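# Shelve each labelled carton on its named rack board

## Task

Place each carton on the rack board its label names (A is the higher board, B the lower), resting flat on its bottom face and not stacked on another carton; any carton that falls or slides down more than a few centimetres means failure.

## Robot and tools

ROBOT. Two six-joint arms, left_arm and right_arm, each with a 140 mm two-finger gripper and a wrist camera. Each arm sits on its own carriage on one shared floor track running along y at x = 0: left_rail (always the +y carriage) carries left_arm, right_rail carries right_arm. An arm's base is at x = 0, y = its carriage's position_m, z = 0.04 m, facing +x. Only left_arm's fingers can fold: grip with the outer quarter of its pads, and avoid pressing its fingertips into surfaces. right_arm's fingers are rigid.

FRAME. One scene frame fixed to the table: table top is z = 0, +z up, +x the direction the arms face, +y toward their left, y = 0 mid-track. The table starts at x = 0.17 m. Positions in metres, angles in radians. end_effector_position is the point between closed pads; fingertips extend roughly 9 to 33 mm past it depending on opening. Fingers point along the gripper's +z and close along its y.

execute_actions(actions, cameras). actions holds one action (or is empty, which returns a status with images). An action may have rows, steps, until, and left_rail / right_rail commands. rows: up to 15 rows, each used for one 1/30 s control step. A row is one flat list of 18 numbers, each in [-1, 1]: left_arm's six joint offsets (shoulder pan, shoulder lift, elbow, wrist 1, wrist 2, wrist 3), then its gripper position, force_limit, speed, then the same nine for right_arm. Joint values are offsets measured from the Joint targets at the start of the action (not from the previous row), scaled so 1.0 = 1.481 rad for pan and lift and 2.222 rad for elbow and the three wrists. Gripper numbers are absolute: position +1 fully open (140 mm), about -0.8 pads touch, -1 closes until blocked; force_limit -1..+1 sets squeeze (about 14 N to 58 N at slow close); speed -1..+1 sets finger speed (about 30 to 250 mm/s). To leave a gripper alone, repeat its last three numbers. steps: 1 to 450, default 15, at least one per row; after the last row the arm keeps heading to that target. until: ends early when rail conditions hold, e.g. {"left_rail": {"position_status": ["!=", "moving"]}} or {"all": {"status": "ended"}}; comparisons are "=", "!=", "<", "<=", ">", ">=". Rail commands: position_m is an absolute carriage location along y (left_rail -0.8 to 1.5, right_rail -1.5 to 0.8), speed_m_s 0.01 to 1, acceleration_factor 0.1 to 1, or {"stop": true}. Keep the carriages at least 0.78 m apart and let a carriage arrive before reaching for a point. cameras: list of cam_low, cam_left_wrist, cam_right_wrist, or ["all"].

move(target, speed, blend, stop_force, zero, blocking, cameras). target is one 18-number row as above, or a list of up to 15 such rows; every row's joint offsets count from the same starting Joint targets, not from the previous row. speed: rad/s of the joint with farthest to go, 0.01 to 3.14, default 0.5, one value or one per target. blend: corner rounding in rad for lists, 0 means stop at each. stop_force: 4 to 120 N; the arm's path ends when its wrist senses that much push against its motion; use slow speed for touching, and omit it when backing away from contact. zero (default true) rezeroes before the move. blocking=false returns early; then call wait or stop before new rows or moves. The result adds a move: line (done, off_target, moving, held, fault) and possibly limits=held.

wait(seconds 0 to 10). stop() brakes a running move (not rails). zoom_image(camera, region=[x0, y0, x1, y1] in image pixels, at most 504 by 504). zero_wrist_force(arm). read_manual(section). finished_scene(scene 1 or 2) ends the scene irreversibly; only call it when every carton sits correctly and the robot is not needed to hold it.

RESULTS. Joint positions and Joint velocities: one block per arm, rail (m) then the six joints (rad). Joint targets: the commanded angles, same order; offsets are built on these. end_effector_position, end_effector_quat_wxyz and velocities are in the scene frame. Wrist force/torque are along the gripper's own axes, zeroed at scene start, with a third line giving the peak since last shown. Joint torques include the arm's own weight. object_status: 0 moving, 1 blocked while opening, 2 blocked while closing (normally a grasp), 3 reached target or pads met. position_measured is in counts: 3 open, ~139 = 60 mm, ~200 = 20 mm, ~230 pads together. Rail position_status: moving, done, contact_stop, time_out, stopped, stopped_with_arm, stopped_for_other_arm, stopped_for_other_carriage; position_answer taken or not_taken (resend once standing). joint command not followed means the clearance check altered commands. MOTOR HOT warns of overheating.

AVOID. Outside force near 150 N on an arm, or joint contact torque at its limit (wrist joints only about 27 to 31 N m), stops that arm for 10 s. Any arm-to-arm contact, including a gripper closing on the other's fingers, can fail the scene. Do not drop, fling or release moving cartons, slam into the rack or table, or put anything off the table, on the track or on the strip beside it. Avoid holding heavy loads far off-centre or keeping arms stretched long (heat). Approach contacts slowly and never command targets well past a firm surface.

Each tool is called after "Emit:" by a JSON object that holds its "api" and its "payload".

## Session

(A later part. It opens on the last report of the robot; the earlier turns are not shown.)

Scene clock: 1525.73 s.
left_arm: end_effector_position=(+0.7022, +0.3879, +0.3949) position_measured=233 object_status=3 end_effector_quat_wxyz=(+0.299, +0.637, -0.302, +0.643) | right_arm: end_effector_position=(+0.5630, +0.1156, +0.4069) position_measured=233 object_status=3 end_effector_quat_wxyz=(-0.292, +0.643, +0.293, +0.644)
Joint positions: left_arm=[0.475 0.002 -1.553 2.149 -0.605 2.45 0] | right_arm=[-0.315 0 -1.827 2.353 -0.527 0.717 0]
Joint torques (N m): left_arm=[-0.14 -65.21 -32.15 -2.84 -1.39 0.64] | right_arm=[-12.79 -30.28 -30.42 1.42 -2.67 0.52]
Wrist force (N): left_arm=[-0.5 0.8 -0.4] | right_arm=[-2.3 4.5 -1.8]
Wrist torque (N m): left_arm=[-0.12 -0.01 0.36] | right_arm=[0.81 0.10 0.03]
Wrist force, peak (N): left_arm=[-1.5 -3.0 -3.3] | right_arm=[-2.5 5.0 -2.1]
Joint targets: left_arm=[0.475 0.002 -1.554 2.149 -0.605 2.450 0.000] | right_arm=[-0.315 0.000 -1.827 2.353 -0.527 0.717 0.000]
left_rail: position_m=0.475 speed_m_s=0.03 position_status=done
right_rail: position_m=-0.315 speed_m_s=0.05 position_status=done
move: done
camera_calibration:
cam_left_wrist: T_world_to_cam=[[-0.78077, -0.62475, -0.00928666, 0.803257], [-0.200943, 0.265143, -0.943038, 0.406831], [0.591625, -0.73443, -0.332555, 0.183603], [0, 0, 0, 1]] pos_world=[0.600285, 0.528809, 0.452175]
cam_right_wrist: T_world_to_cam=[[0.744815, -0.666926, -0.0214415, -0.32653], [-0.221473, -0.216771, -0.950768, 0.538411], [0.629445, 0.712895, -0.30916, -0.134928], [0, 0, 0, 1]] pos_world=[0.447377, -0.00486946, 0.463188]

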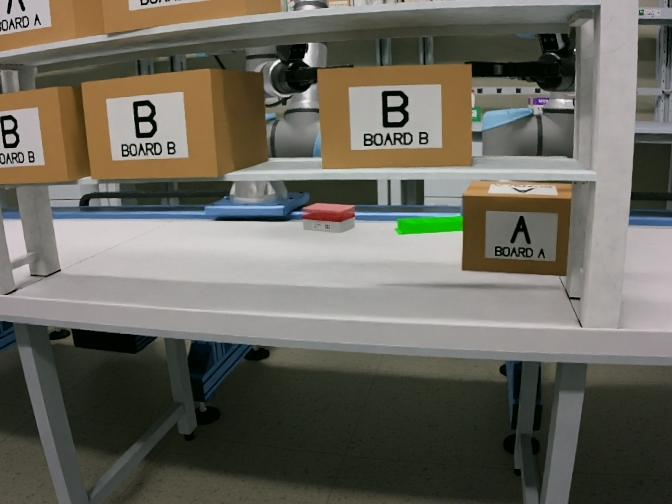

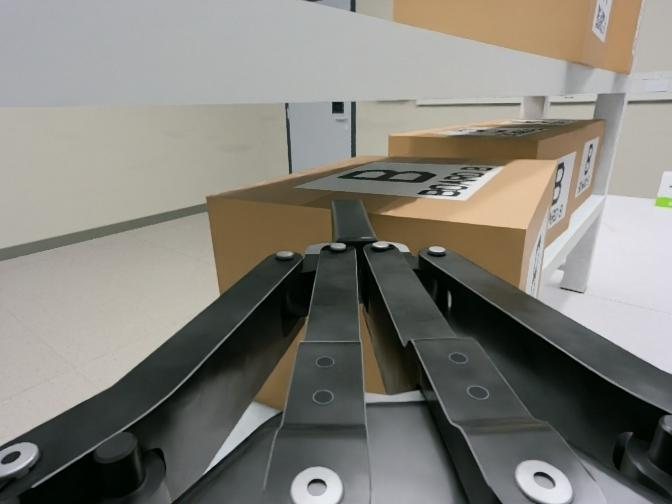

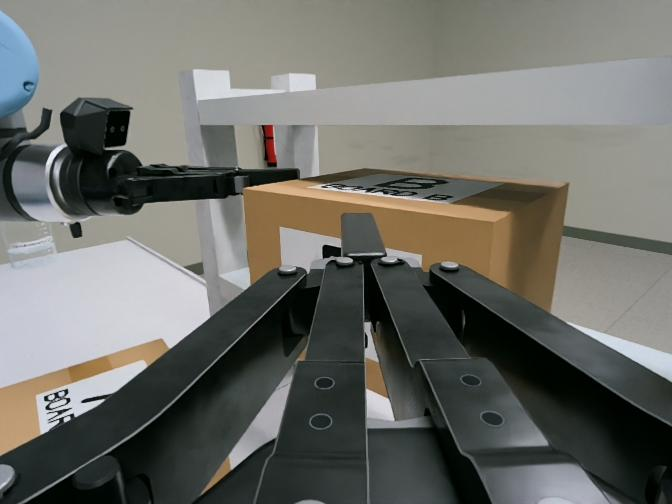

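Emit:
{"api": "move", "payload": {"target": [0,-0.1843,0.0918,0.0351,0,0,-1,-1,0,0,0,0,0,0,0,-1,-1,0], "speed": 0.25}}

Emit:
{"api": "execute_actions", "payload": {"actions": [{"left_rail":{"position_m":0.727,"speed_m_s":0.2},"right_rail":{"position_m":-0.22,"speed_m_s":0.05},"steps":200,"until":{"all":{"status":"ended"}}}]}}

Emit:
{"api": "move", "payload": {"target": [0,0,0,0,0,0,-1,-1,0,0,0.1583,-0.0675,-0.0376,0,0,-1,-1,0], "speed": 0.12, "stop_force": 30, "cameras": ["all"]}}

Scene clock: 1537.07 s.
left_arm: end_effector_position=(+0.5566, +0.3877, +0.4065) position_measured=233 object_status=3 end_effector_quat_wxyz=(+0.300, +0.640, -0.300, +0.640) | right_arm: end_effector_position=(+0.5630, +0.1156, +0.4069) position_measured=233 object_status=3 end_effector_quat_wxyz=(-0.292, +0.643, +0.293, +0.644)
Joint positions: left_arm=[0.475 0.002 -1.826 2.353 -0.527 2.45 0] | right_arm=[-0.315 0 -1.827 2.353 -0.527 0.717 0]
Joint torques (N m): left_arm=[-1.19 -42.34 -33.24 1.35 -1.44 0.1] | right_arm=[-14 -30.33 -29.25 1.27 -2.59 0.69]
Wrist force (N): left_arm=[-0.4 0.7 0.0] | right_arm=[-2.2 4.5 -1.9]
Wrist torque (N m): left_arm=[-0.12 -0.03 0.34] | right_arm=[0.80 0.08 0.03]
Wrist force, peak (N): left_arm=[-0.6 1.9 -1.0] | right_arm=[-2.7 5.1 -1.7]
Joint targets: left_arm=[0.475 0.002 -1.827 2.353 -0.527 2.450 0.000] | right_arm=[-0.315 0.000 -1.827 2.353 -0.527 0.717 0.000]
left_rail: position_m=0.475 speed_m_s=0.03 position_status=done
right_rail: position_m=-0.315 speed_m_s=0.05 position_status=done
move: done

Scene clock: 1540.47 s.
left_arm: end_effector_position=(+0.5565, +0.6397, +0.4065) position_measured=233 object_status=3 end_effector_quat_wxyz=(+0.300, +0.640, -0.300, +0.640) | right_arm: end_effector_position=(+0.5630, +0.2106, +0.4069) position_measured=233 object_status=3 end_effector_quat_wxyz=(-0.292, +0.643, +0.293, +0.644)
Joint positions: left_arm=[0.727 0.002 -1.827 2.353 -0.527 2.45 0] | right_arm=[-0.22 0 -1.827 2.353 -0.527 0.717 0]
Joint torques (N m): left_arm=[-1.21 -41.04 -34.81 0.9 -1.58 0.06] | right_arm=[-13.28 -31.18 -30.91 1.24 -2.79 0.61]
Wrist force (N): left_arm=[-0.5 0.7 -0.1] | right_arm=[-2.5 4.9 -1.6]
Wrist torque (N m): left_arm=[-0.13 -0.02 0.34] | right_arm=[0.88 0.15 0.03]
Wrist force, peak (N): left_arm=[-0.7 1.0 0.2] | right_arm=[-2.7 5.1 -1.8]
Joint targets: left_arm=[0.727 0.002 -1.827 2.353 -0.527 2.450 0.000] | right_arm=[-0.220 0.000 -1.827 2.353 -0.527 0.717 0.000]
Tool commands: left_gripper/position=-1.0 left_gripper/force_limit=-1.0 left_gripper/speed=+0.0 right_gripper/position=-1.0 right_gripper/force_limit=-1.0 right_gripper/speed=+0.0
left_rail: position_m=0.727 speed_m_s=0.20 position_status=done
right_rail: position_m=-0.220 speed_m_s=0.05 position_status=done

Scene clock: 1543.47 s.
left_arm: end_effector_position=(+0.5565, +0.6397, +0.4065) position_measured=233 object_status=3 end_effector_quat_wxyz=(+0.300, +0.640, -0.300, +0.640) | right_arm: end_effector_position=(+0.6789, +0.2106, +0.3859) position_measured=233 object_status=3 end_effector_quat_wxyz=(-0.293, +0.644, +0.293, +0.644)
Joint positions: left_arm=[0.727 0.002 -1.827 2.353 -0.527 2.45 0] | right_arm=[-0.22 0 -1.593 2.203 -0.611 0.717 0]
Joint torques (N m): left_arm=[-3.17 -40.59 -36.89 0.88 -1.71 0.04] | right_arm=[-11.85 -24.1 -43.13 -5.77 5 0.65]
Wrist force (N): left_arm=[-0.5 0.8 -0.1] | right_arm=[2.8 1.2 -6.6]
Wrist torque (N m): left_arm=[-0.10 -0.03 0.34] | right_arm=[1.12 0.12 0.03]
Wrist force, peak (N): left_arm=[-0.5 1.1 0.2] | right_arm=[-0.3 3.8 -7.1]
Joint targets: left_arm=[0.727 0.002 -1.827 2.353 -0.527 2.450 0.000] | right_arm=[-0.220 0.000 -1.593 2.203 -0.611 0.717 0.000]
left_rail: position_m=0.727 speed_m_s=0.20 position_status=done
right_rail: position_m=-0.220 speed_m_s=0.05 position_status=done
move: done
camera_calibration:
cam_left_wrist: T_world_to_cam=[[-0.780825, -0.624746, -0.00223565, 0.844047], [-0.209418, 0.265105, -0.941203, 0.325702], [0.588605, -0.734447, -0.337833, 0.462443], [0, 0, 0, 1]] pos_world=[0.455065, 0.780609, 0.464667]
cam_right_wrist: T_world_to_cam=[[0.7448, -0.66692, -0.0221479, -0.349622], [-0.22238, -0.216781, -0.950554, 0.565215], [0.629142, 0.712898, -0.309768, -0.281629], [0, 0, 0, 1]] pos_world=[0.563275, 0.0901306, 0.442284]

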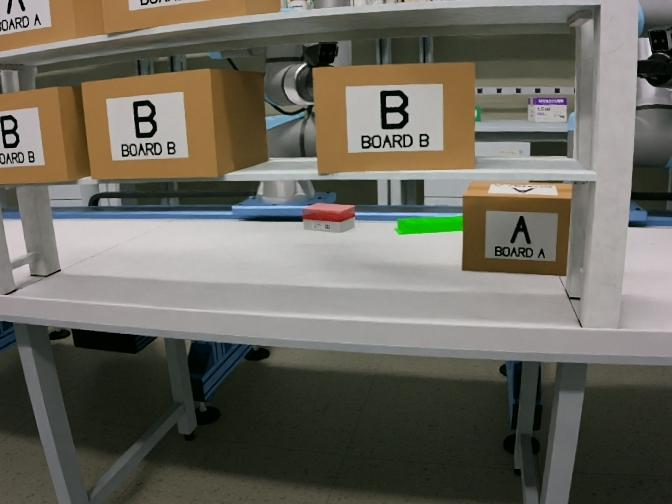

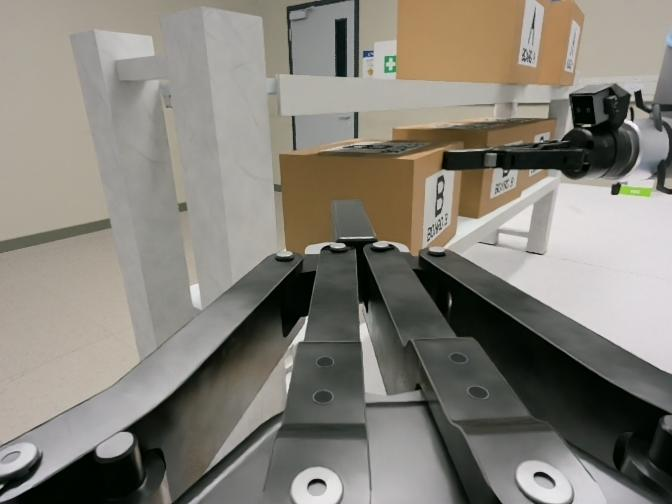

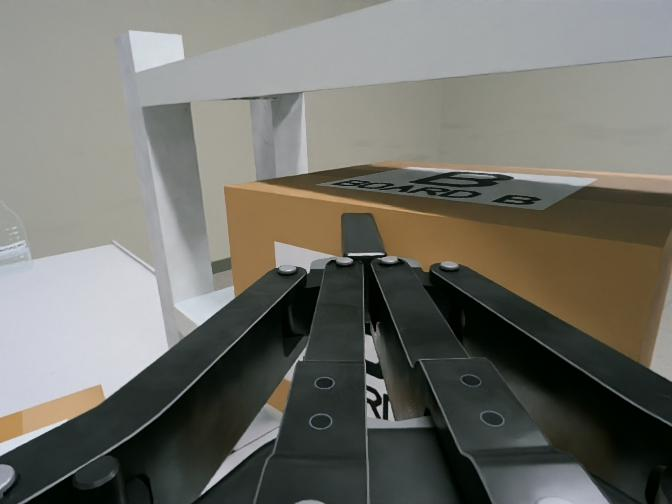

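Emit:
{"api": "move", "payload": {"target": [[0,0,0,0,0,0,-1,-1,0,0,-0.1583,0.0675,0.0376,0,0,-1,-1,0],[-0.0014,-0.1176,0.0514,0.0274,-0.0266,0,-1,-1,0,0,-0.2756,0.119,0.0652,0.0151,0,-1,-1,0]], "blend": [0.03,0], "speed": 0.3}}

Emit:
{"api": "execute_actions", "payload": {"actions": [{"left_rail":{"position_m":0.737,"speed_m_s":0.1},"right_rail":{"position_m":-0.147,"speed_m_s":0.1},"steps":100,"until":{"all":{"status":"ended"}}}], "cameras": ["cam_right_wrist","cam_left_wrist"]}}

Scene clock: 1565.47 s.
left_arm: end_effector_position=(+0.4873, +0.6518, +0.4006) position_measured=233 object_status=3 end_effector_quat_wxyz=(+0.282, +0.649, -0.282, +0.648) | right_arm: end_effector_position=(+0.4874, +0.2030, +0.4005) position_measured=233 object_status=3 end_effector_quat_wxyz=(-0.282, +0.649, +0.282, +0.648)
Joint positions: left_arm=[0.727 0 -2.001 2.467 -0.466 2.391 0] | right_arm=[-0.22 0 -2.001 2.467 -0.466 0.751 0]
Joint torques (N m): left_arm=[-15.4 -24.4 -34.4 1.13 -2.63 0.07] | right_arm=[-6.63 -16.61 -31.82 1.24 3.34 0.64]
Wrist force (N): left_arm=[-0.7 0.6 -0.1] | right_arm=[-3.3 5.5 -2.1]
Wrist torque (N m): left_arm=[-0.16 0.02 0.33] | right_arm=[1.03 0.34 0.04]
Wrist force, peak (N): left_arm=[-0.8 1.7 -1.3] | right_arm=[2.7 1.4 -6.8]
Joint targets: left_arm=[0.727 0.000 -2.001 2.467 -0.466 2.391 0.000] | right_arm=[-0.220 0.000 -2.001 2.468 -0.466 0.751 0.000]
left_rail: position_m=0.727 speed_m_s=0.20 position_status=done
right_rail: position_m=-0.220 speed_m_s=0.05 position_status=done
move: done

Scene clock: 1567.40 s.
left_arm: end_effector_position=(+0.4873, +0.6619, +0.4006) position_measured=233 object_status=3 end_effector_quat_wxyz=(+0.282, +0.649, -0.282, +0.648) | right_arm: end_effector_position=(+0.4873, +0.2760, +0.4005) position_measured=233 object_status=3 end_effector_quat_wxyz=(-0.282, +0.649, +0.282, +0.648)
Joint positions: left_arm=[0.737 0 -2.001 2.467 -0.466 2.391 0] | right_arm=[-0.147 0 -2.001 2.468 -0.466 0.751 0]
Joint torques (N m): left_arm=[-13.06 -27.65 -34.21 1.2 -1.86 -0.17] | right_arm=[-5.81 -17.11 -31.62 1.15 2.72 0.64]
Wrist force (N): left_arm=[-0.8 0.6 -0.2] | right_arm=[-3.5 5.4 -2.1]
Wrist torque (N m): left_arm=[-0.16 0.01 0.33] | right_arm=[0.99 0.37 0.04]
Wrist force, peak (N): left_arm=[-1.1 1.0 0.1] | right_arm=[-3.7 5.7 -2.8]
Joint targets: left_arm=[0.737 0.000 -2.001 2.467 -0.466 2.391 0.000] | right_arm=[-0.147 0.000 -2.001 2.468 -0.466 0.751 0.000]
Tool commands: left_gripper/position=-1.0 left_gripper/force_limit=-1.0 left_gripper/speed=+0.0 right_gripper/position=-1.0 right_gripper/force_limit=-1.0 right_gripper/speed=+0.0
left_rail: position_m=0.737 speed_m_s=0.10 position_status=done
right_rail: position_m=-0.147 speed_m_s=0.10 position_status=done
camera_calibration:
cam_left_wrist: T_world_to_cam=[[-0.743947, -0.668237, -0.00163295, 0.814417], [-0.224947, 0.252733, -0.941023, 0.315477], [0.629239, -0.699704, -0.338338, 0.474867], [0, 0, 0, 1]] pos_world=[0.378044, 0.796758, 0.458866]
cam_right_wrist: T_world_to_cam=[[0.72198, -0.691534, -0.0229205, -0.144744], [-0.230553, -0.209205, -0.950304, 0.552424], [0.652373, 0.691385, -0.310477, -0.208303], [0, 0, 0, 1]] pos_world=[0.367756, 0.159492, 0.45698]
Images, in order (width x height): cam_left_wrist 672x504, cam_right_wrist 672x504.

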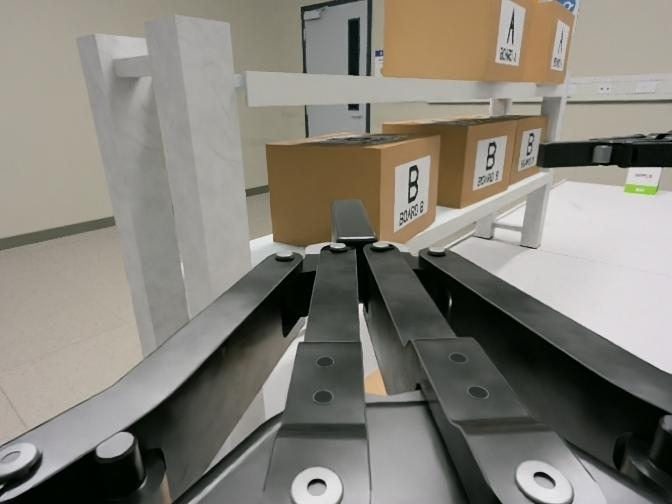

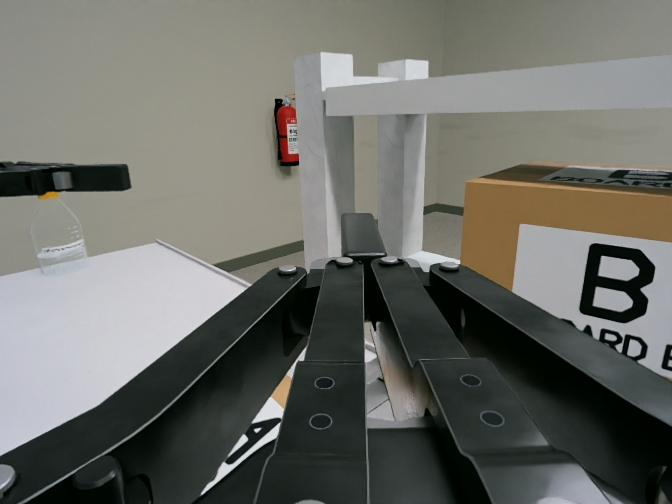

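Emit:
{"api": "move", "payload": {"target": [0,0.4521,0.1088,-0.4102,0,0,-1,-1,0,0,0.4521,0.1084,-0.4102,0,0,-1,-1,0], "speed": 0.25, "stop_force": 15, "cameras": ["cam_right_wrist","cam_left_wrist","cam_low"]}}

Scene clock: 1578.27 s.
left_arm: end_effector_position=(+0.4872, +0.6619, +0.1350) position_measured=233 object_status=3 end_effector_quat_wxyz=(+0.282, +0.649, -0.282, +0.648) | right_arm: end_effector_position=(+0.4878, +0.2760, +0.1353) position_measured=233 object_status=3 end_effector_quat_wxyz=(-0.282, +0.648, +0.282, +0.649)
Joint positions: left_arm=[0.737 0 -1.331 2.709 -1.378 2.391 0] | right_arm=[-0.147 0 -1.331 2.708 -1.377 0.751 0]
Joint torques (N m): left_arm=[-3.11 -14.26 -0.91 -5.34 0.38 -0.29] | right_arm=[1.47 -21.71 -1.34 -6.29 0.16 0.8]
Wrist force (N): left_arm=[-0.6 0.4 0.1] | right_arm=[-3.3 5.4 -2.2]
Wrist torque (N m): left_arm=[-0.21 -0.01 0.36] | right_arm=[1.03 0.32 0.05]
Wrist force, peak (N): left_arm=[-1.4 0.5 -0.2] | right_arm=[-3.5 5.7 -2.4]
Joint targets: left_arm=[0.737 0.000 -1.331 2.709 -1.378 2.391 0.000] | right_arm=[-0.147 0.000 -1.331 2.708 -1.377 0.751 0.000]
left_rail: position_m=0.737 speed_m_s=0.10 position_status=done
right_rail: position_m=-0.147 speed_m_s=0.10 position_status=done
move: done
camera_calibration:
cam_left_wrist: T_world_to_cam=[[-0.743947, -0.668237, -0.00163295, 0.813983], [-0.224947, 0.252733, -0.941023, 0.0655412], [0.629239, -0.699704, -0.338338, 0.385004], [0, 0, 0, 1]] pos_world=[0.378044, 0.796758, 0.193266]
cam_right_wrist: T_world_to_cam=[[0.721995, -0.69154, -0.0222354, -0.151323], [-0.229659, -0.209211, -0.95052, 0.30014], [0.652671, 0.691377, -0.309868, -0.291224], [0, 0, 0, 1]] pos_world=[0.368258, 0.159492, 0.191684]

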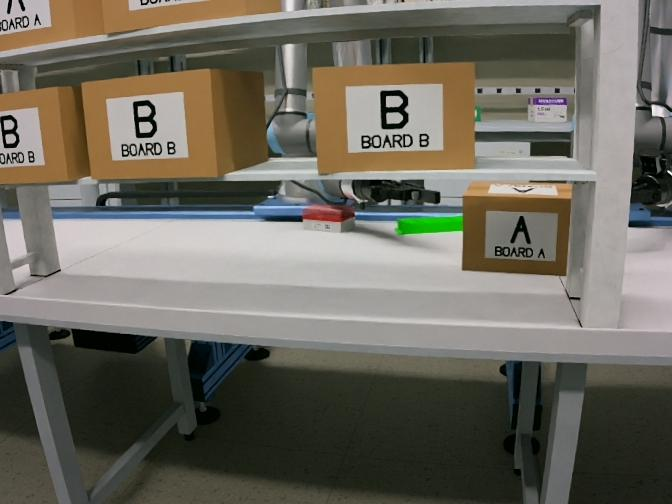

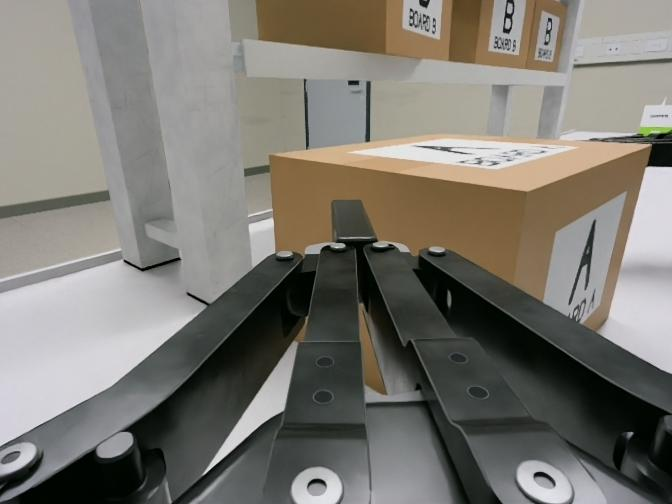

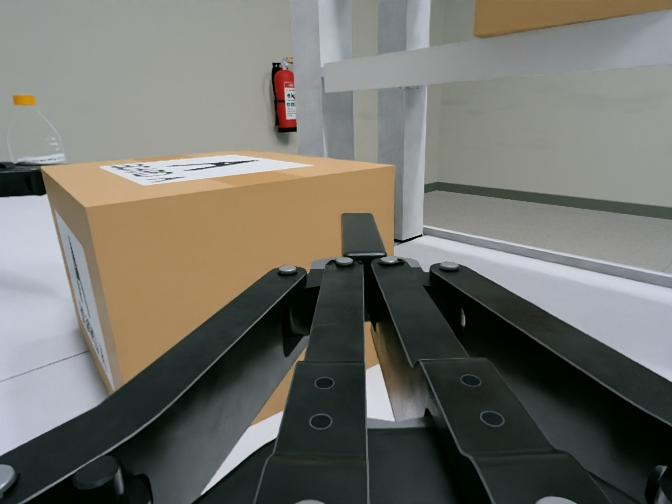

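Emit:
{"api": "move", "payload": {"target": [0,0.0084,-0.0134,0.0075,0,0,-1,-1,0,0,0.0084,-0.0134,0.0075,0,0,-1,-1,0], "speed": 0.1}}

Emit:
{"api": "execute_actions", "payload": {"actions": [{"left_rail":{"position_m":0.708,"speed_m_s":0.05},"right_rail":{"position_m":-0.115,"speed_m_s":0.05},"steps":100,"until":{"all":{"status":"ended"}}}]}}

Emit:
{"api": "move", "payload": {"target": [0,0,0,0,0.07,0,-1,-1,0,0,0,0,0,-0.07,0,-1,-1,0], "speed": 0.06, "stop_force": 12}}

Emit:
{"api": "move", "payload": {"target": [0,0,0,0,0.03,0,-1,-1,0,0,0,0,0,-0.03,0,-1,-1,0], "speed": 0.04, "stop_force": 34, "cameras": ["cam_right_wrist","cam_left_wrist"]}}

Scene clock: 1586.50 s.
left_arm: end_effector_position=(+0.5042, +0.6619, +0.1353) position_measured=233 object_status=3 end_effector_quat_wxyz=(+0.282, +0.648, -0.282, +0.648) | right_arm: end_effector_position=(+0.5049, +0.2760, +0.1356) position_measured=233 object_status=3 end_effector_quat_wxyz=(-0.282, +0.648, +0.282, +0.649)
Joint positions: left_arm=[0.737 0 -1.319 2.68 -1.361 2.391 0] | right_arm=[-0.147 0 -1.319 2.679 -1.361 0.751 0]
Joint torques (N m): left_arm=[-2.2 -15.55 -25.4 1.78 1.22 0.32] | right_arm=[4.5 -25.3 -18.91 1.58 -1.07 0.83]
Wrist force (N): left_arm=[-0.7 0.4 -0.2] | right_arm=[-3.6 5.6 -2.4]
Wrist torque (N m): left_arm=[-0.19 0.02 0.36] | right_arm=[1.06 0.38 0.06]
Wrist force, peak (N): left_arm=[-0.9 0.8 0.0] | right_arm=[-3.6 5.7 -2.2]
Joint targets: left_arm=[0.737 0.000 -1.319 2.679 -1.361 2.391 0.000] | right_arm=[-0.147 0.000 -1.319 2.679 -1.361 0.751 0.000]
left_rail: position_m=0.737 speed_m_s=0.10 position_status=done
right_rail: position_m=-0.147 speed_m_s=0.10 position_status=done
move: done

Scene clock: 1587.87 s.
left_arm: end_effector_position=(+0.5044, +0.6329, +0.1353) position_measured=233 object_status=3 end_effector_quat_wxyz=(+0.282, +0.648, -0.282, +0.648) | right_arm: end_effector_position=(+0.5050, +0.3080, +0.1356) position_measured=233 object_status=3 end_effector_quat_wxyz=(-0.282, +0.648, +0.282, +0.649)
Joint positions: left_arm=[0.708 0 -1.319 2.679 -1.361 2.391 0] | right_arm=[-0.115 0 -1.319 2.679 -1.361 0.751 0]
Joint torques (N m): left_arm=[-0.84 -15 -23.26 0.99 1.41 0.07] | right_arm=[5.32 -24.12 -18.01 1.24 -1.61 0.88]
Wrist force (N): left_arm=[-0.7 0.5 0.1] | right_arm=[-3.4 5.6 -2.2]
Wrist torque (N m): left_arm=[-0.16 -0.01 0.36] | right_arm=[1.06 0.31 0.06]
Wrist force, peak (N): left_arm=[-0.7 0.8 0.1] | right_arm=[-3.6 5.8 -2.6]
Joint targets: left_arm=[0.708 0.000 -1.319 2.679 -1.361 2.391 0.000] | right_arm=[-0.115 0.000 -1.319 2.679 -1.361 0.751 0.000]
Tool commands: left_gripper/position=-1.0 left_gripper/force_limit=-1.0 left_gripper/speed=+0.0 right_gripper/position=-1.0 right_gripper/force_limit=-1.0 right_gripper/speed=+0.0
left_rail: position_m=0.708 speed_m_s=0.05 position_status=done
right_rail: position_m=-0.115 speed_m_s=0.05 position_status=done

Scene clock: 1590.47 s.
left_arm: end_effector_position=(+0.4810, +0.6130, +0.1353) position_measured=233 object_status=3 end_effector_quat_wxyz=(+0.311, +0.635, -0.311, +0.635) | right_arm: end_effector_position=(+0.4817, +0.3279, +0.1356) position_measured=233 object_status=3 end_effector_quat_wxyz=(-0.311, +0.635, +0.311, +0.635)
Joint positions: left_arm=[0.708 0 -1.319 2.679 -1.361 2.481 0] | right_arm=[-0.115 0 -1.319 2.679 -1.361 0.661 0]
Joint torques (N m): left_arm=[-10.76 -16.85 -16.27 0.4 0.31 0.21] | right_arm=[7.39 -24.2 -13.68 1.09 0.74 0.86]
Wrist force (N): left_arm=[-2.2 -9.7 -17.6] | right_arm=[-2.0 17.5 -20.3]
Wrist torque (N m): left_arm=[-0.09 -0.02 0.36] | right_arm=[0.84 0.24 0.04]
Wrist force, peak (N): left_arm=[-3.1 -19.3 -23.0] | right_arm=[-2.0 25.9 -23.1]
Joint targets: left_arm=[0.708 0.000 -1.319 2.679 -1.361 2.481 0.000] | right_arm=[-0.115 0.000 -1.319 2.679 -1.361 0.661 0.000]
left_rail: position_m=0.708 speed_m_s=0.05 position_status=done
right_rail: position_m=-0.115 speed_m_s=0.05 position_status=done
move: contact (left_arm, right_arm); left_arm: the wrist 2 is farthest, 0.065 rad from its target; right_arm: the wrist 2 is farthest, 0.065 rad from its target

Scene clock: 1591.80 s.
left_arm: end_effector_position=(+0.4791, +0.6116, +0.1353) position_measured=233 object_status=3 end_effector_quat_wxyz=(+0.313, +0.634, -0.313, +0.634) | right_arm: end_effector_position=(+0.4797, +0.3294, +0.1355) position_measured=233 object_status=3 end_effector_quat_wxyz=(-0.313, +0.634, +0.313, +0.634)
Joint positions: left_arm=[0.708 0 -1.319 2.679 -1.361 2.488 0] | right_arm=[-0.115 -0.001 -1.319 2.679 -1.361 0.653 0]
Joint torques (N m): left_arm=[-45.51 -17.18 -15 0.25 7.62 0.12] | right_arm=[46.68 -24.18 -13.78 1.08 -7.08 1.04]
Wrist force (N): left_arm=[-2.0 -41.5 -56.5] | right_arm=[0.0 51.0 -57.8]
Wrist torque (N m): left_arm=[0.63 -0.05 0.35] | right_arm=[0.09 0.33 0.04]
Wrist force, peak (N): left_arm=[-1.8 -49.6 -58.4] | right_arm=[0.7 56.9 -58.5]
Joint targets: left_arm=[0.708 0.000 -1.319 2.679 -1.361 2.488 0.000] | right_arm=[-0.115 -0.001 -1.319 2.679 -1.361 0.653 0.000]
left_rail: position_m=0.708 speed_m_s=0.05 position_status=done
right_rail: position_m=-0.115 speed_m_s=0.05 position_status=done
move: contact (left_arm, right_arm); left_arm: the wrist 2 is farthest, 0.059 rad from its target; right_arm: the wrist 2 is farthest, 0.059 rad from its target
camera_calibration:
cam_left_wrist: T_world_to_cam=[[-0.805171, -0.593039, -0.00210714, 0.757731], [-0.19887, 0.27335, -0.941133, 0.0515849], [0.558705, -0.757353, -0.338031, 0.423991], [0, 0, 0, 1]] pos_world=[0.383476, 0.756375, 0.193467]
cam_right_wrist: T_world_to_cam=[[0.785779, -0.618126, -0.0217214, -0.163419], [-0.207608, -0.23051, -0.950665, 0.306165], [0.582624, 0.751522, -0.309458, -0.309005], [0, 0, 0, 1]] pos_world=[0.372007, 0.201785, 0.191886]
Images, in order (width x height): cam_left_wrist 672x504, cam_right_wrist 672x504.

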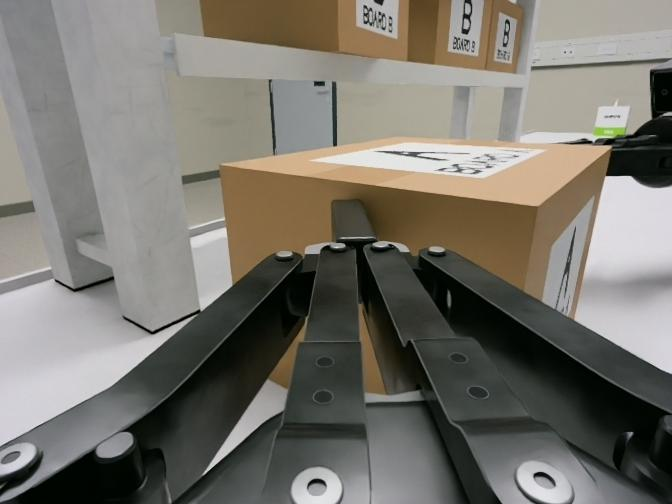

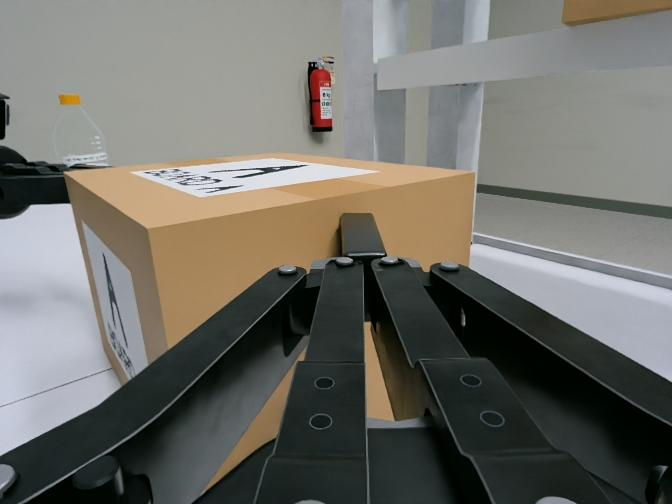

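Emit:
{"api": "move", "payload": {"target": [[0,-0.3357,-0.0456,0.2698,0,0,-1,-1,0,0,-0.3357,-0.0456,0.2698,0,0,-1,-1,0],[0,-0.5087,-0.1476,0.4871,0,0,-1,-1,0,0,-0.5087,-0.1476,0.4871,0,0,-1,-1,0],[0,-0.535,-0.2861,0.6431,0,0,-1,-1,0,0,-0.535,-0.2861,0.6431,0,0,-1,-1,0]], "blend": [0.05,0.05,0], "speed": 0.2, "cameras": ["cam_right_wrist","cam_left_wrist","cam_low"]}}

Scene clock: 1605.90 s.
left_arm: end_effector_position=(+0.4620, +0.6115, +0.6646) position_measured=233 object_status=3 end_effector_quat_wxyz=(+0.313, +0.634, -0.313, +0.634) | right_arm: end_effector_position=(+0.4621, +0.3294, +0.6652) position_measured=233 object_status=3 end_effector_quat_wxyz=(-0.313, +0.634, +0.313, +0.634)
Joint positions: left_arm=[0.708 0 -2.111 2.044 0.068 2.488 0] | right_arm=[-0.115 -0.001 -2.111 2.043 0.068 0.653 0]
Joint torques (N m): left_arm=[-24.54 -28.02 -69.33 0.07 9.79 0.54] | right_arm=[20.4 -17.01 -57.09 0.14 -10.4 0.78]
Wrist force (N): left_arm=[-7.6 -42.0 -55.4] | right_arm=[-10.9 50.1 -56.0]
Wrist torque (N m): left_arm=[0.63 -0.38 0.32] | right_arm=[0.13 -0.13 -0.03]
Wrist force, peak (N): left_arm=[-1.8 -42.2 -57.7] | right_arm=[0.3 51.7 -59.0]
Joint targets: left_arm=[0.708 0.000 -2.111 2.044 0.068 2.488 0.000] | right_arm=[-0.115 -0.001 -2.111 2.043 0.068 0.653 0.000]
left_rail: position_m=0.708 speed_m_s=0.05 position_status=done
right_rail: position_m=-0.115 speed_m_s=0.05 position_status=done
move: done
camera_calibration:
cam_left_wrist: T_world_to_cam=[[-0.805224, -0.592969, -0.00147373, 0.744666], [-0.199556, 0.273327, -0.940994, 0.546608], [0.558383, -0.757417, -0.33842, 0.61289], [0, 0, 0, 1]] pos_world=[0.366474, 0.756375, 0.722866]
cam_right_wrist: T_world_to_cam=[[0.785797, -0.618082, -0.0223167, -0.137667], [-0.208358, -0.230577, -0.950485, 0.806224], [0.582332, 0.751538, -0.30997, -0.134362], [0, 0, 0, 1]] pos_world=[0.354405, 0.201785, 0.721583]

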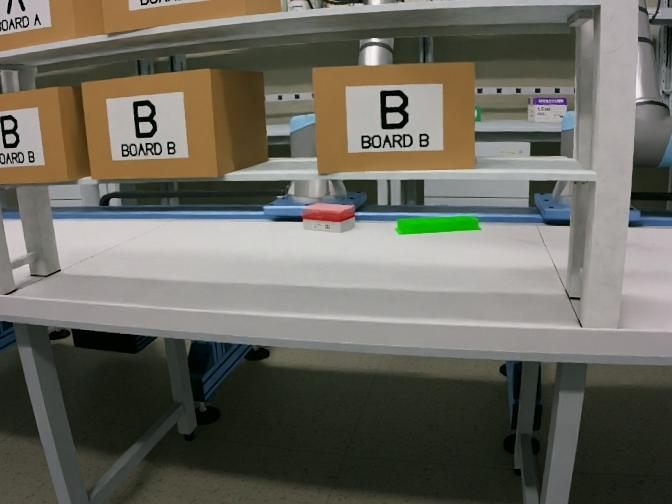

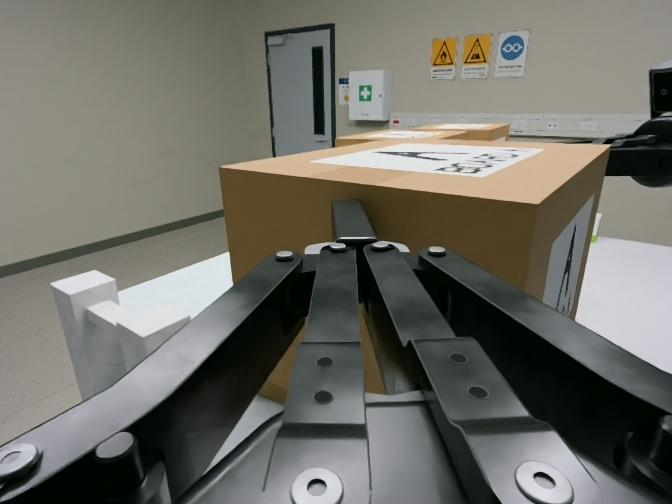

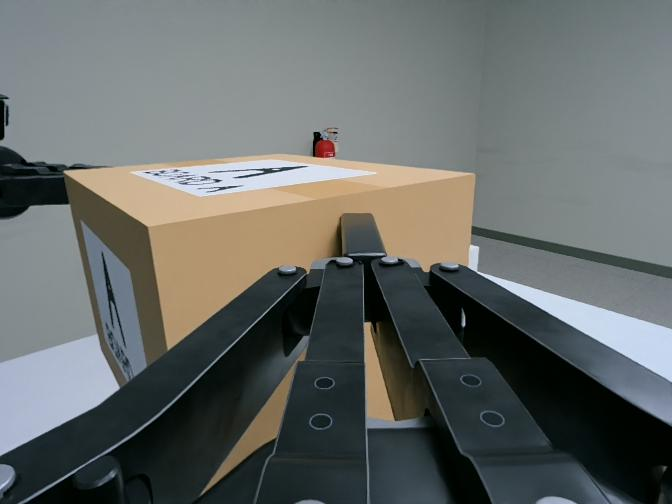

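Emit:
{"api": "execute_actions", "payload": {"actions": [{"left_rail":{"position_m":0.553},"right_rail":{"position_m":-0.27},"steps":250,"until":{"all":{"status":"ended"}}}]}}

Emit:
{"api": "move", "payload": {"target": [[0,0.1507,-0.0557,-0.0448,0,0,-1,-1,0,0,0.1507,-0.0557,-0.0448,0,0,-1,-1,0],[0,0.2878,-0.1261,-0.0657,0,0,-1,-1,0,0,0.2878,-0.1261,-0.0657,0,0,-1,-1,0],[0,0.3212,-0.1463,-0.0678,0,0,-1,-1,0,0,0.3212,-0.1463,-0.0678,0,0,-1,-1,0]], "blend": [0.04,0.04,0], "speed": 0.12, "stop_force": 25}}

Emit:
{"api": "move", "payload": {"target": [0,0.0053,0.0443,-0.0478,0,0,-1,-1,0,0,0.0053,0.0443,-0.0478,0,0,-1,-1,0], "speed": 0.05, "stop_force": 14, "cameras": ["all"]}}

Scene clock: 1623.07 s.
left_arm: end_effector_position=(+0.4620, +0.4565, +0.6648) position_measured=233 object_status=3 end_effector_quat_wxyz=(+0.313, +0.634, -0.313, +0.634) | right_arm: end_effector_position=(+0.4620, +0.1744, +0.6653) position_measured=233 object_status=3 end_effector_quat_wxyz=(-0.313, +0.634, +0.313, +0.634)
Joint positions: left_arm=[0.553 0 -2.111 2.044 0.068 2.488 0] | right_arm=[-0.27 -0.001 -2.111 2.043 0.068 0.653 0]
Joint torques (N m): left_arm=[-25.06 -24.83 -66.67 -0.06 10.38 0.37] | right_arm=[19.65 -15.83 -56.91 -0.91 -13.09 0.71]
Wrist force (N): left_arm=[-8.6 -43.3 -56.6] | right_arm=[-11.9 51.3 -57.6]
Wrist torque (N m): left_arm=[0.66 -0.38 0.32] | right_arm=[0.03 -0.14 -0.03]
Wrist force, peak (N): left_arm=[-7.8 -43.3 -57.3] | right_arm=[-11.6 51.5 -57.8]
Joint targets: left_arm=[0.553 0.000 -2.111 2.044 0.068 2.488 0.000] | right_arm=[-0.270 -0.001 -2.111 2.043 0.068 0.653 0.000]
Tool commands: left_gripper/position=-1.0 left_gripper/force_limit=-1.0 left_gripper/speed=+0.0 right_gripper/position=-1.0 right_gripper/force_limit=-1.0 right_gripper/speed=+0.0
left_rail: position_m=0.553 speed_m_s=0.05 position_status=done
right_rail: position_m=-0.270 speed_m_s=0.05 position_status=done

Scene clock: 1628.07 s.
left_arm: end_effector_position=(+0.7370, +0.4564, +0.6647) position_measured=233 object_status=3 end_effector_quat_wxyz=(+0.313, +0.634, -0.313, +0.634) | right_arm: end_effector_position=(+0.7371, +0.1743, +0.6653) position_measured=233 object_status=3 end_effector_quat_wxyz=(-0.313, +0.634, +0.313, +0.634)
Joint positions: left_arm=[0.553 0 -1.635 1.718 -0.083 2.488 0] | right_arm=[-0.27 -0.001 -1.636 1.718 -0.082 0.653 0]
Joint torques (N m): left_arm=[-28.27 -28.94 -69.77 -7.56 11.12 0.21] | right_arm=[28.03 -39.28 -57.75 -8.47 -14.67 0.63]
Wrist force (N): left_arm=[-9.0 -32.2 -41.9] | right_arm=[-12.5 39.1 -43.1]
Wrist torque (N m): left_arm=[0.39 -0.37 0.32] | right_arm=[0.20 -0.10 0.04]
Wrist force, peak (N): left_arm=[-8.2 -42.7 -57.2] | right_arm=[-11.8 50.1 -58.2]
Joint targets: left_arm=[0.553 0.000 -1.635 1.718 -0.083 2.488 0.000] | right_arm=[-0.270 -0.001 -1.636 1.718 -0.082 0.653 0.000]
left_rail: position_m=0.553 speed_m_s=0.05 position_status=done
right_rail: position_m=-0.270 speed_m_s=0.05 position_status=done
move: done; blend cut to 0.0247 rad at target 2

Scene clock: 1631.13 s.
left_arm: end_effector_position=(+0.7345, +0.4564, +0.6140) position_measured=233 object_status=3 end_effector_quat_wxyz=(+0.313, +0.634, -0.313, +0.634) | right_arm: end_effector_position=(+0.7371, +0.1743, +0.6620) position_measured=233 object_status=3 end_effector_quat_wxyz=(-0.313, +0.634, +0.313, +0.634)
Joint positions: left_arm=[0.553 0 -1.629 1.802 -0.173 2.488 0] | right_arm=[-0.27 -0.001 -1.635 1.724 -0.089 0.653 0]
Joint torques (N m): left_arm=[-35.53 -65.52 -64.01 0.73 9.94 0.36] | right_arm=[27.98 -58.59 -52.77 0.35 -0.96 0.95]
Wrist force (N): left_arm=[-2.6 -16.7 -22.8] | right_arm=[-7.3 23.4 -24.5]
Wrist torque (N m): left_arm=[0.18 0.07 0.19] | right_arm=[0.60 -0.17 0.04]
Wrist force, peak (N): left_arm=[-8.5 -33.9 -45.1] | right_arm=[-11.9 39.5 -43.2]
Joint targets: left_arm=[0.553 0.000 -1.629 1.802 -0.173 2.488 0.000] | right_arm=[-0.270 -0.001 -1.635 1.724 -0.089 0.653 0.000]
left_rail: position_m=0.553 speed_m_s=0.05 position_status=done
right_rail: position_m=-0.270 speed_m_s=0.05 position_status=done
move: contact (left_arm, right_arm); left_arm: the wrist 1 is farthest, 0.016 rad from its target; right_arm: the wrist 1 is farthest, 0.099 rad from its target
camera_calibration:
cam_left_wrist: T_world_to_cam=[[-0.805269, -0.592908, -0.00168013, 0.872176], [-0.199326, 0.273385, -0.941026, 0.595605], [0.558401, -0.757444, -0.33833, 0.326075], [0, 0, 0, 1]] pos_world=[0.638975, 0.601275, 0.672266]
cam_right_wrist: T_world_to_cam=[[0.785838, -0.618038, -0.0220868, -0.449891], [-0.208035, -0.230547, -0.950563, 0.824571], [0.582392, 0.751583, -0.309745, -0.179133], [0, 0, 0, 1]] pos_world=[0.629406, 0.0466854, 0.718385]

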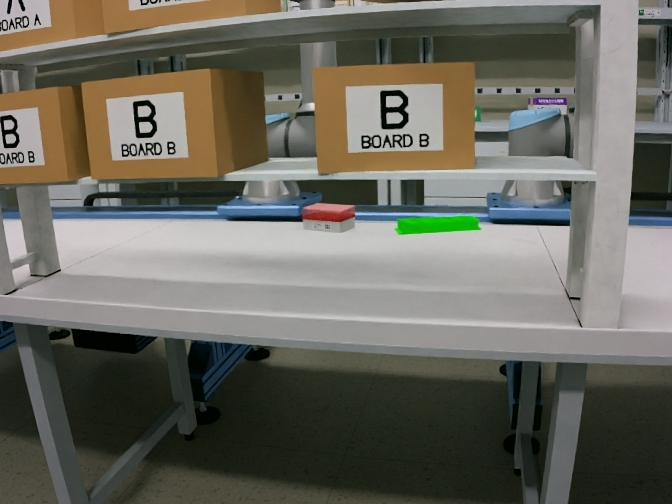

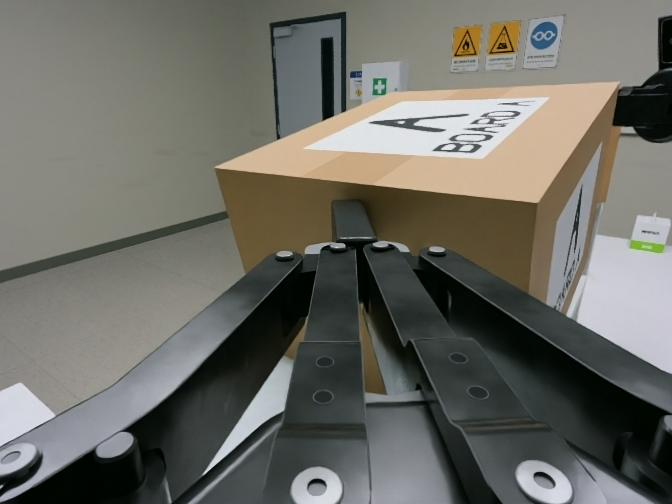

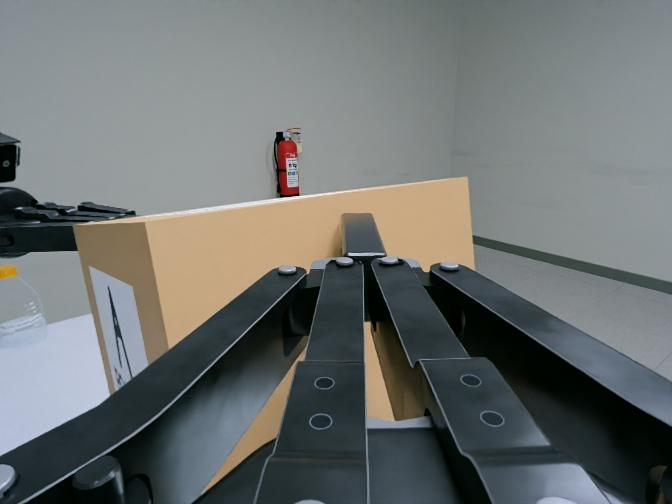

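Emit:
{"api": "move", "payload": {"target": [0,0,0,0,0,0,-1,-1,0,0,0.0041,0.0351,-0.0378,0,0,-1,-1,0], "speed": 0.05, "stop_force": 30, "cameras": ["cam_left_wrist","cam_right_wrist"]}}

Scene clock: 1637.63 s.
left_arm: end_effector_position=(+0.7345, +0.4564, +0.6141) position_measured=233 object_status=3 end_effector_quat_wxyz=(+0.313, +0.634, -0.313, +0.634) | right_arm: end_effector_position=(+0.7370, +0.1743, +0.6589) position_measured=233 object_status=3 end_effector_quat_wxyz=(-0.313, +0.634, +0.313, +0.634)
Joint positions: left_arm=[0.553 0 -1.629 1.802 -0.173 2.488 0] | right_arm=[-0.27 -0.001 -1.635 1.729 -0.095 0.653 0]
Joint torques (N m): left_arm=[-30.09 -59.45 -59.06 -0.35 9.74 0.32] | right_arm=[27.34 -48 -44.72 1.9 -0.94 1.02]
Wrist force (N): left_arm=[-2.7 -18.2 -24.8] | right_arm=[7.2 19.8 -25.7]
Wrist torque (N m): left_arm=[0.14 0.09 0.19] | right_arm=[-0.08 -2.46 -0.89]
Wrist force, peak (N): left_arm=[-1.6 -18.7 -26.1] | right_arm=[25.9 13.3 -34.6]
Joint targets: left_arm=[0.553 0.000 -1.629 1.802 -0.173 2.488 0.000] | right_arm=[-0.270 -0.001 -1.635 1.729 -0.095 0.653 0.000]
left_rail: position_m=0.553 speed_m_s=0.05 position_status=done
right_rail: position_m=-0.270 speed_m_s=0.05 position_status=done
move: contact (right_arm); right_arm: the wrist 1 is farthest, 0.078 rad from its target
camera_calibration:
cam_left_wrist: T_world_to_cam=[[-0.805285, -0.592885, -0.0017556, 0.872144], [-0.199208, 0.273361, -0.941058, 0.595546], [0.558419, -0.75747, -0.338241, 0.326075], [0, 0, 0, 1]] pos_world=[0.638875, 0.601275, 0.672267]
cam_right_wrist: T_world_to_cam=[[0.785795, -0.618108, -0.0216458, -0.450167], [-0.207545, -0.230559, -0.950667, 0.821373], [0.582624, 0.751522, -0.309457, -0.180384], [0, 0, 0, 1]] pos_world=[0.629307, 0.046685, 0.715287]
Images, in order (width x height): cam_left_wrist 672x504, cam_right_wrist 672x504.

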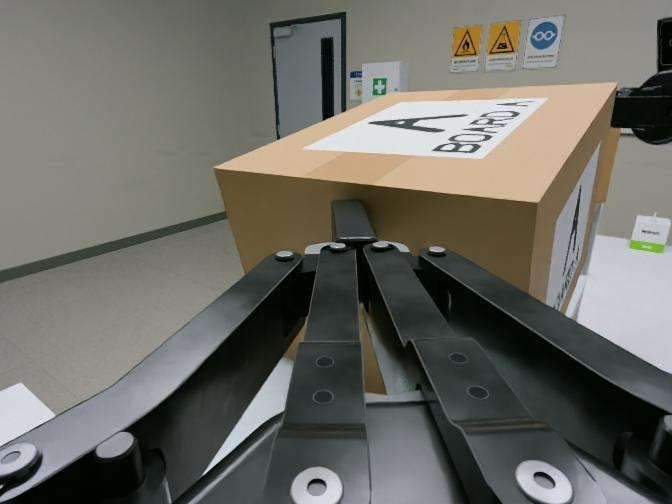

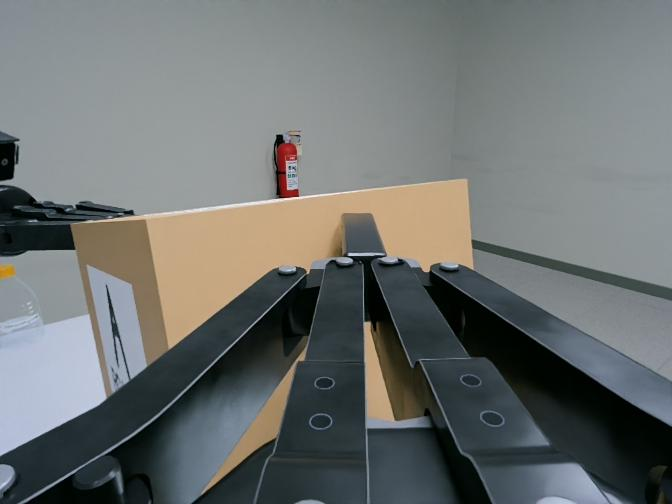

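Emit:
{"api": "move", "payload": {"target": [0,-0.0041,-0.0378,0.0405,0,0,-1,-1,0,0,-0.0005,-0.005,0.0055,0,0,-1,-1,0], "speed": 0.08}}

Emit:
{"api": "execute_actions", "payload": {"actions": [{"left_rail":{"position_m":0.588},"right_rail":{"position_m":-0.235},"steps":150,"until":{"all":{"status":"ended"}}}]}}

Emit:
{"api": "move", "payload": {"target": [0,0.0053,0.0443,-0.0478,0,0,-1,-1,0,0,0.0053,0.0443,-0.0478,0,0,-1,-1,0], "speed": 0.05, "stop_force": 18, "cameras": ["cam_left_wrist","cam_right_wrist"]}}

Scene clock: 1651.03 s.
left_arm: end_effector_position=(+0.7373, +0.4564, +0.6648) position_measured=233 object_status=3 end_effector_quat_wxyz=(+0.313, +0.634, -0.313, +0.634) | right_arm: end_effector_position=(+0.7371, +0.1742, +0.6656) position_measured=233 object_status=3 end_effector_quat_wxyz=(-0.313, +0.634, +0.313, +0.634)
Joint positions: left_arm=[0.553 0 -1.635 1.718 -0.083 2.488 0] | right_arm=[-0.27 -0.001 -1.636 1.718 -0.083 0.653 0]
Joint torques (N m): left_arm=[-31.34 -73.06 -69.02 0.47 9.94 0.35] | right_arm=[28.71 -64.7 -57.22 -0.04 -10.18 1.12]
Wrist force (N): left_arm=[-9.2 -32.7 -43.3] | right_arm=[-12.2 39.7 -44.5]
Wrist torque (N m): left_arm=[0.48 -0.42 0.33] | right_arm=[0.23 -0.09 0.31]
Wrist force, peak (N): left_arm=[-9.2 -33.1 -43.6] | right_arm=[-12.8 40.4 -44.6]
Joint targets: left_arm=[0.553 0.000 -1.635 1.718 -0.083 2.488 0.000] | right_arm=[-0.270 -0.001 -1.636 1.718 -0.083 0.653 0.000]
left_rail: position_m=0.553 speed_m_s=0.05 position_status=done
right_rail: position_m=-0.270 speed_m_s=0.05 position_status=done
move: done

Scene clock: 1652.43 s.
left_arm: end_effector_position=(+0.7373, +0.4914, +0.6649) position_measured=233 object_status=3 end_effector_quat_wxyz=(+0.313, +0.634, -0.313, +0.634) | right_arm: end_effector_position=(+0.7371, +0.2092, +0.6656) position_measured=233 object_status=3 end_effector_quat_wxyz=(-0.313, +0.634, +0.313, +0.634)
Joint positions: left_arm=[0.588 0 -1.635 1.718 -0.083 2.488 0] | right_arm=[-0.235 -0.001 -1.636 1.718 -0.083 0.653 0]
Joint torques (N m): left_arm=[-37.99 -71.65 -68.63 0.06 10.03 0.29] | right_arm=[27.43 -61.22 -57.3 0.24 -18.33 1.08]
Wrist force (N): left_arm=[-9.3 -33.6 -43.1] | right_arm=[-12.2 40.6 -44.5]
Wrist torque (N m): left_arm=[0.41 -0.36 0.37] | right_arm=[0.28 -0.04 0.26]
Wrist force, peak (N): left_arm=[-9.1 -33.7 -43.7] | right_arm=[-12.3 40.6 -44.8]
Joint targets: left_arm=[0.588 0.000 -1.635 1.718 -0.083 2.488 0.000] | right_arm=[-0.235 -0.001 -1.636 1.718 -0.083 0.653 0.000]
Tool commands: left_gripper/position=-1.0 left_gripper/force_limit=-1.0 left_gripper/speed=+0.0 right_gripper/position=-1.0 right_gripper/force_limit=-1.0 right_gripper/speed=+0.0
left_rail: position_m=0.588 speed_m_s=0.05 position_status=done
right_rail: position_m=-0.235 speed_m_s=0.05 position_status=done

Scene clock: 1655.40 s.
left_arm: end_effector_position=(+0.7351, +0.4914, +0.6169) position_measured=233 object_status=3 end_effector_quat_wxyz=(+0.313, +0.634, -0.313, +0.634) | right_arm: end_effector_position=(+0.7350, +0.2093, +0.6186) position_measured=233 object_status=3 end_effector_quat_wxyz=(-0.313, +0.634, +0.313, +0.634)
Joint positions: left_arm=[0.588 0 -1.628 1.797 -0.168 2.488 0] | right_arm=[-0.235 -0.001 -1.63 1.795 -0.166 0.653 0]
Joint torques (N m): left_arm=[-44.47 -48.7 -59.05 2.08 10.18 0.4] | right_arm=[27.53 -55.54 -48.37 2.28 -6.65 1.13]
Wrist force (N): left_arm=[1.1 -34.8 -40.6] | right_arm=[-1.0 40.1 -40.3]
Wrist torque (N m): left_arm=[0.54 0.03 0.39] | right_arm=[0.08 0.24 0.22]
Wrist force, peak (N): left_arm=[16.9 -31.8 -54.4] | right_arm=[11.3 35.0 -50.7]
Joint targets: left_arm=[0.588 0.000 -1.629 1.797 -0.168 2.488 0.000] | right_arm=[-0.235 -0.001 -1.630 1.795 -0.166 0.653 0.000]
left_rail: position_m=0.588 speed_m_s=0.05 position_status=done
right_rail: position_m=-0.235 speed_m_s=0.05 position_status=done
move: contact (left_arm, right_arm); left_arm: the wrist 1 is farthest, 0.021 rad from its target; right_arm: the wrist 1 is farthest, 0.023 rad from its target
camera_calibration:
cam_left_wrist: T_world_to_cam=[[-0.805273, -0.592901, -0.00193512, 0.893587], [-0.199013, 0.27337, -0.941097, 0.588743], [0.558506, -0.757454, -0.338132, 0.353038], [0, 0, 0, 1]] pos_world=[0.639576, 0.636275, 0.675167]
cam_right_wrist: T_world_to_cam=[[0.78586, -0.618022, -0.0217624, -0.427804], [-0.207661, -0.230581, -0.950636, 0.790673], [0.582496, 0.751586, -0.309543, -0.217891], [0, 0, 0, 1]] pos_world=[0.627307, 0.0816854, 0.674886]
Images, in order (width x height): cam_left_wrist 672x504, cam_right_wrist 672x504.

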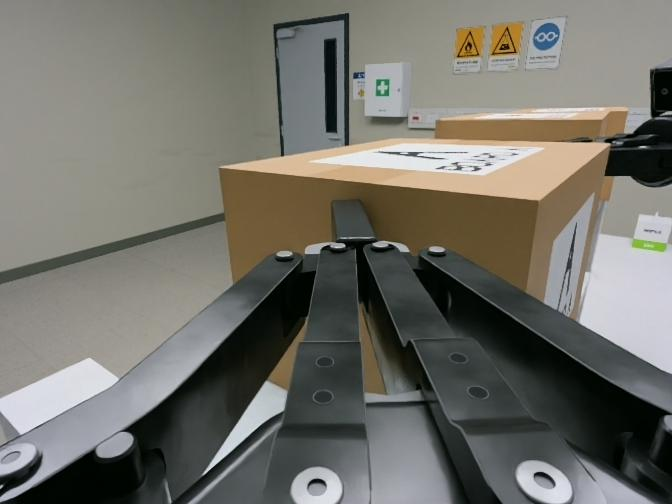

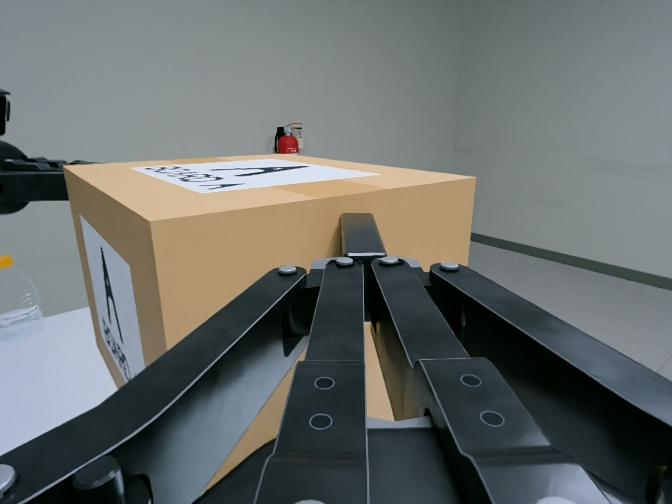

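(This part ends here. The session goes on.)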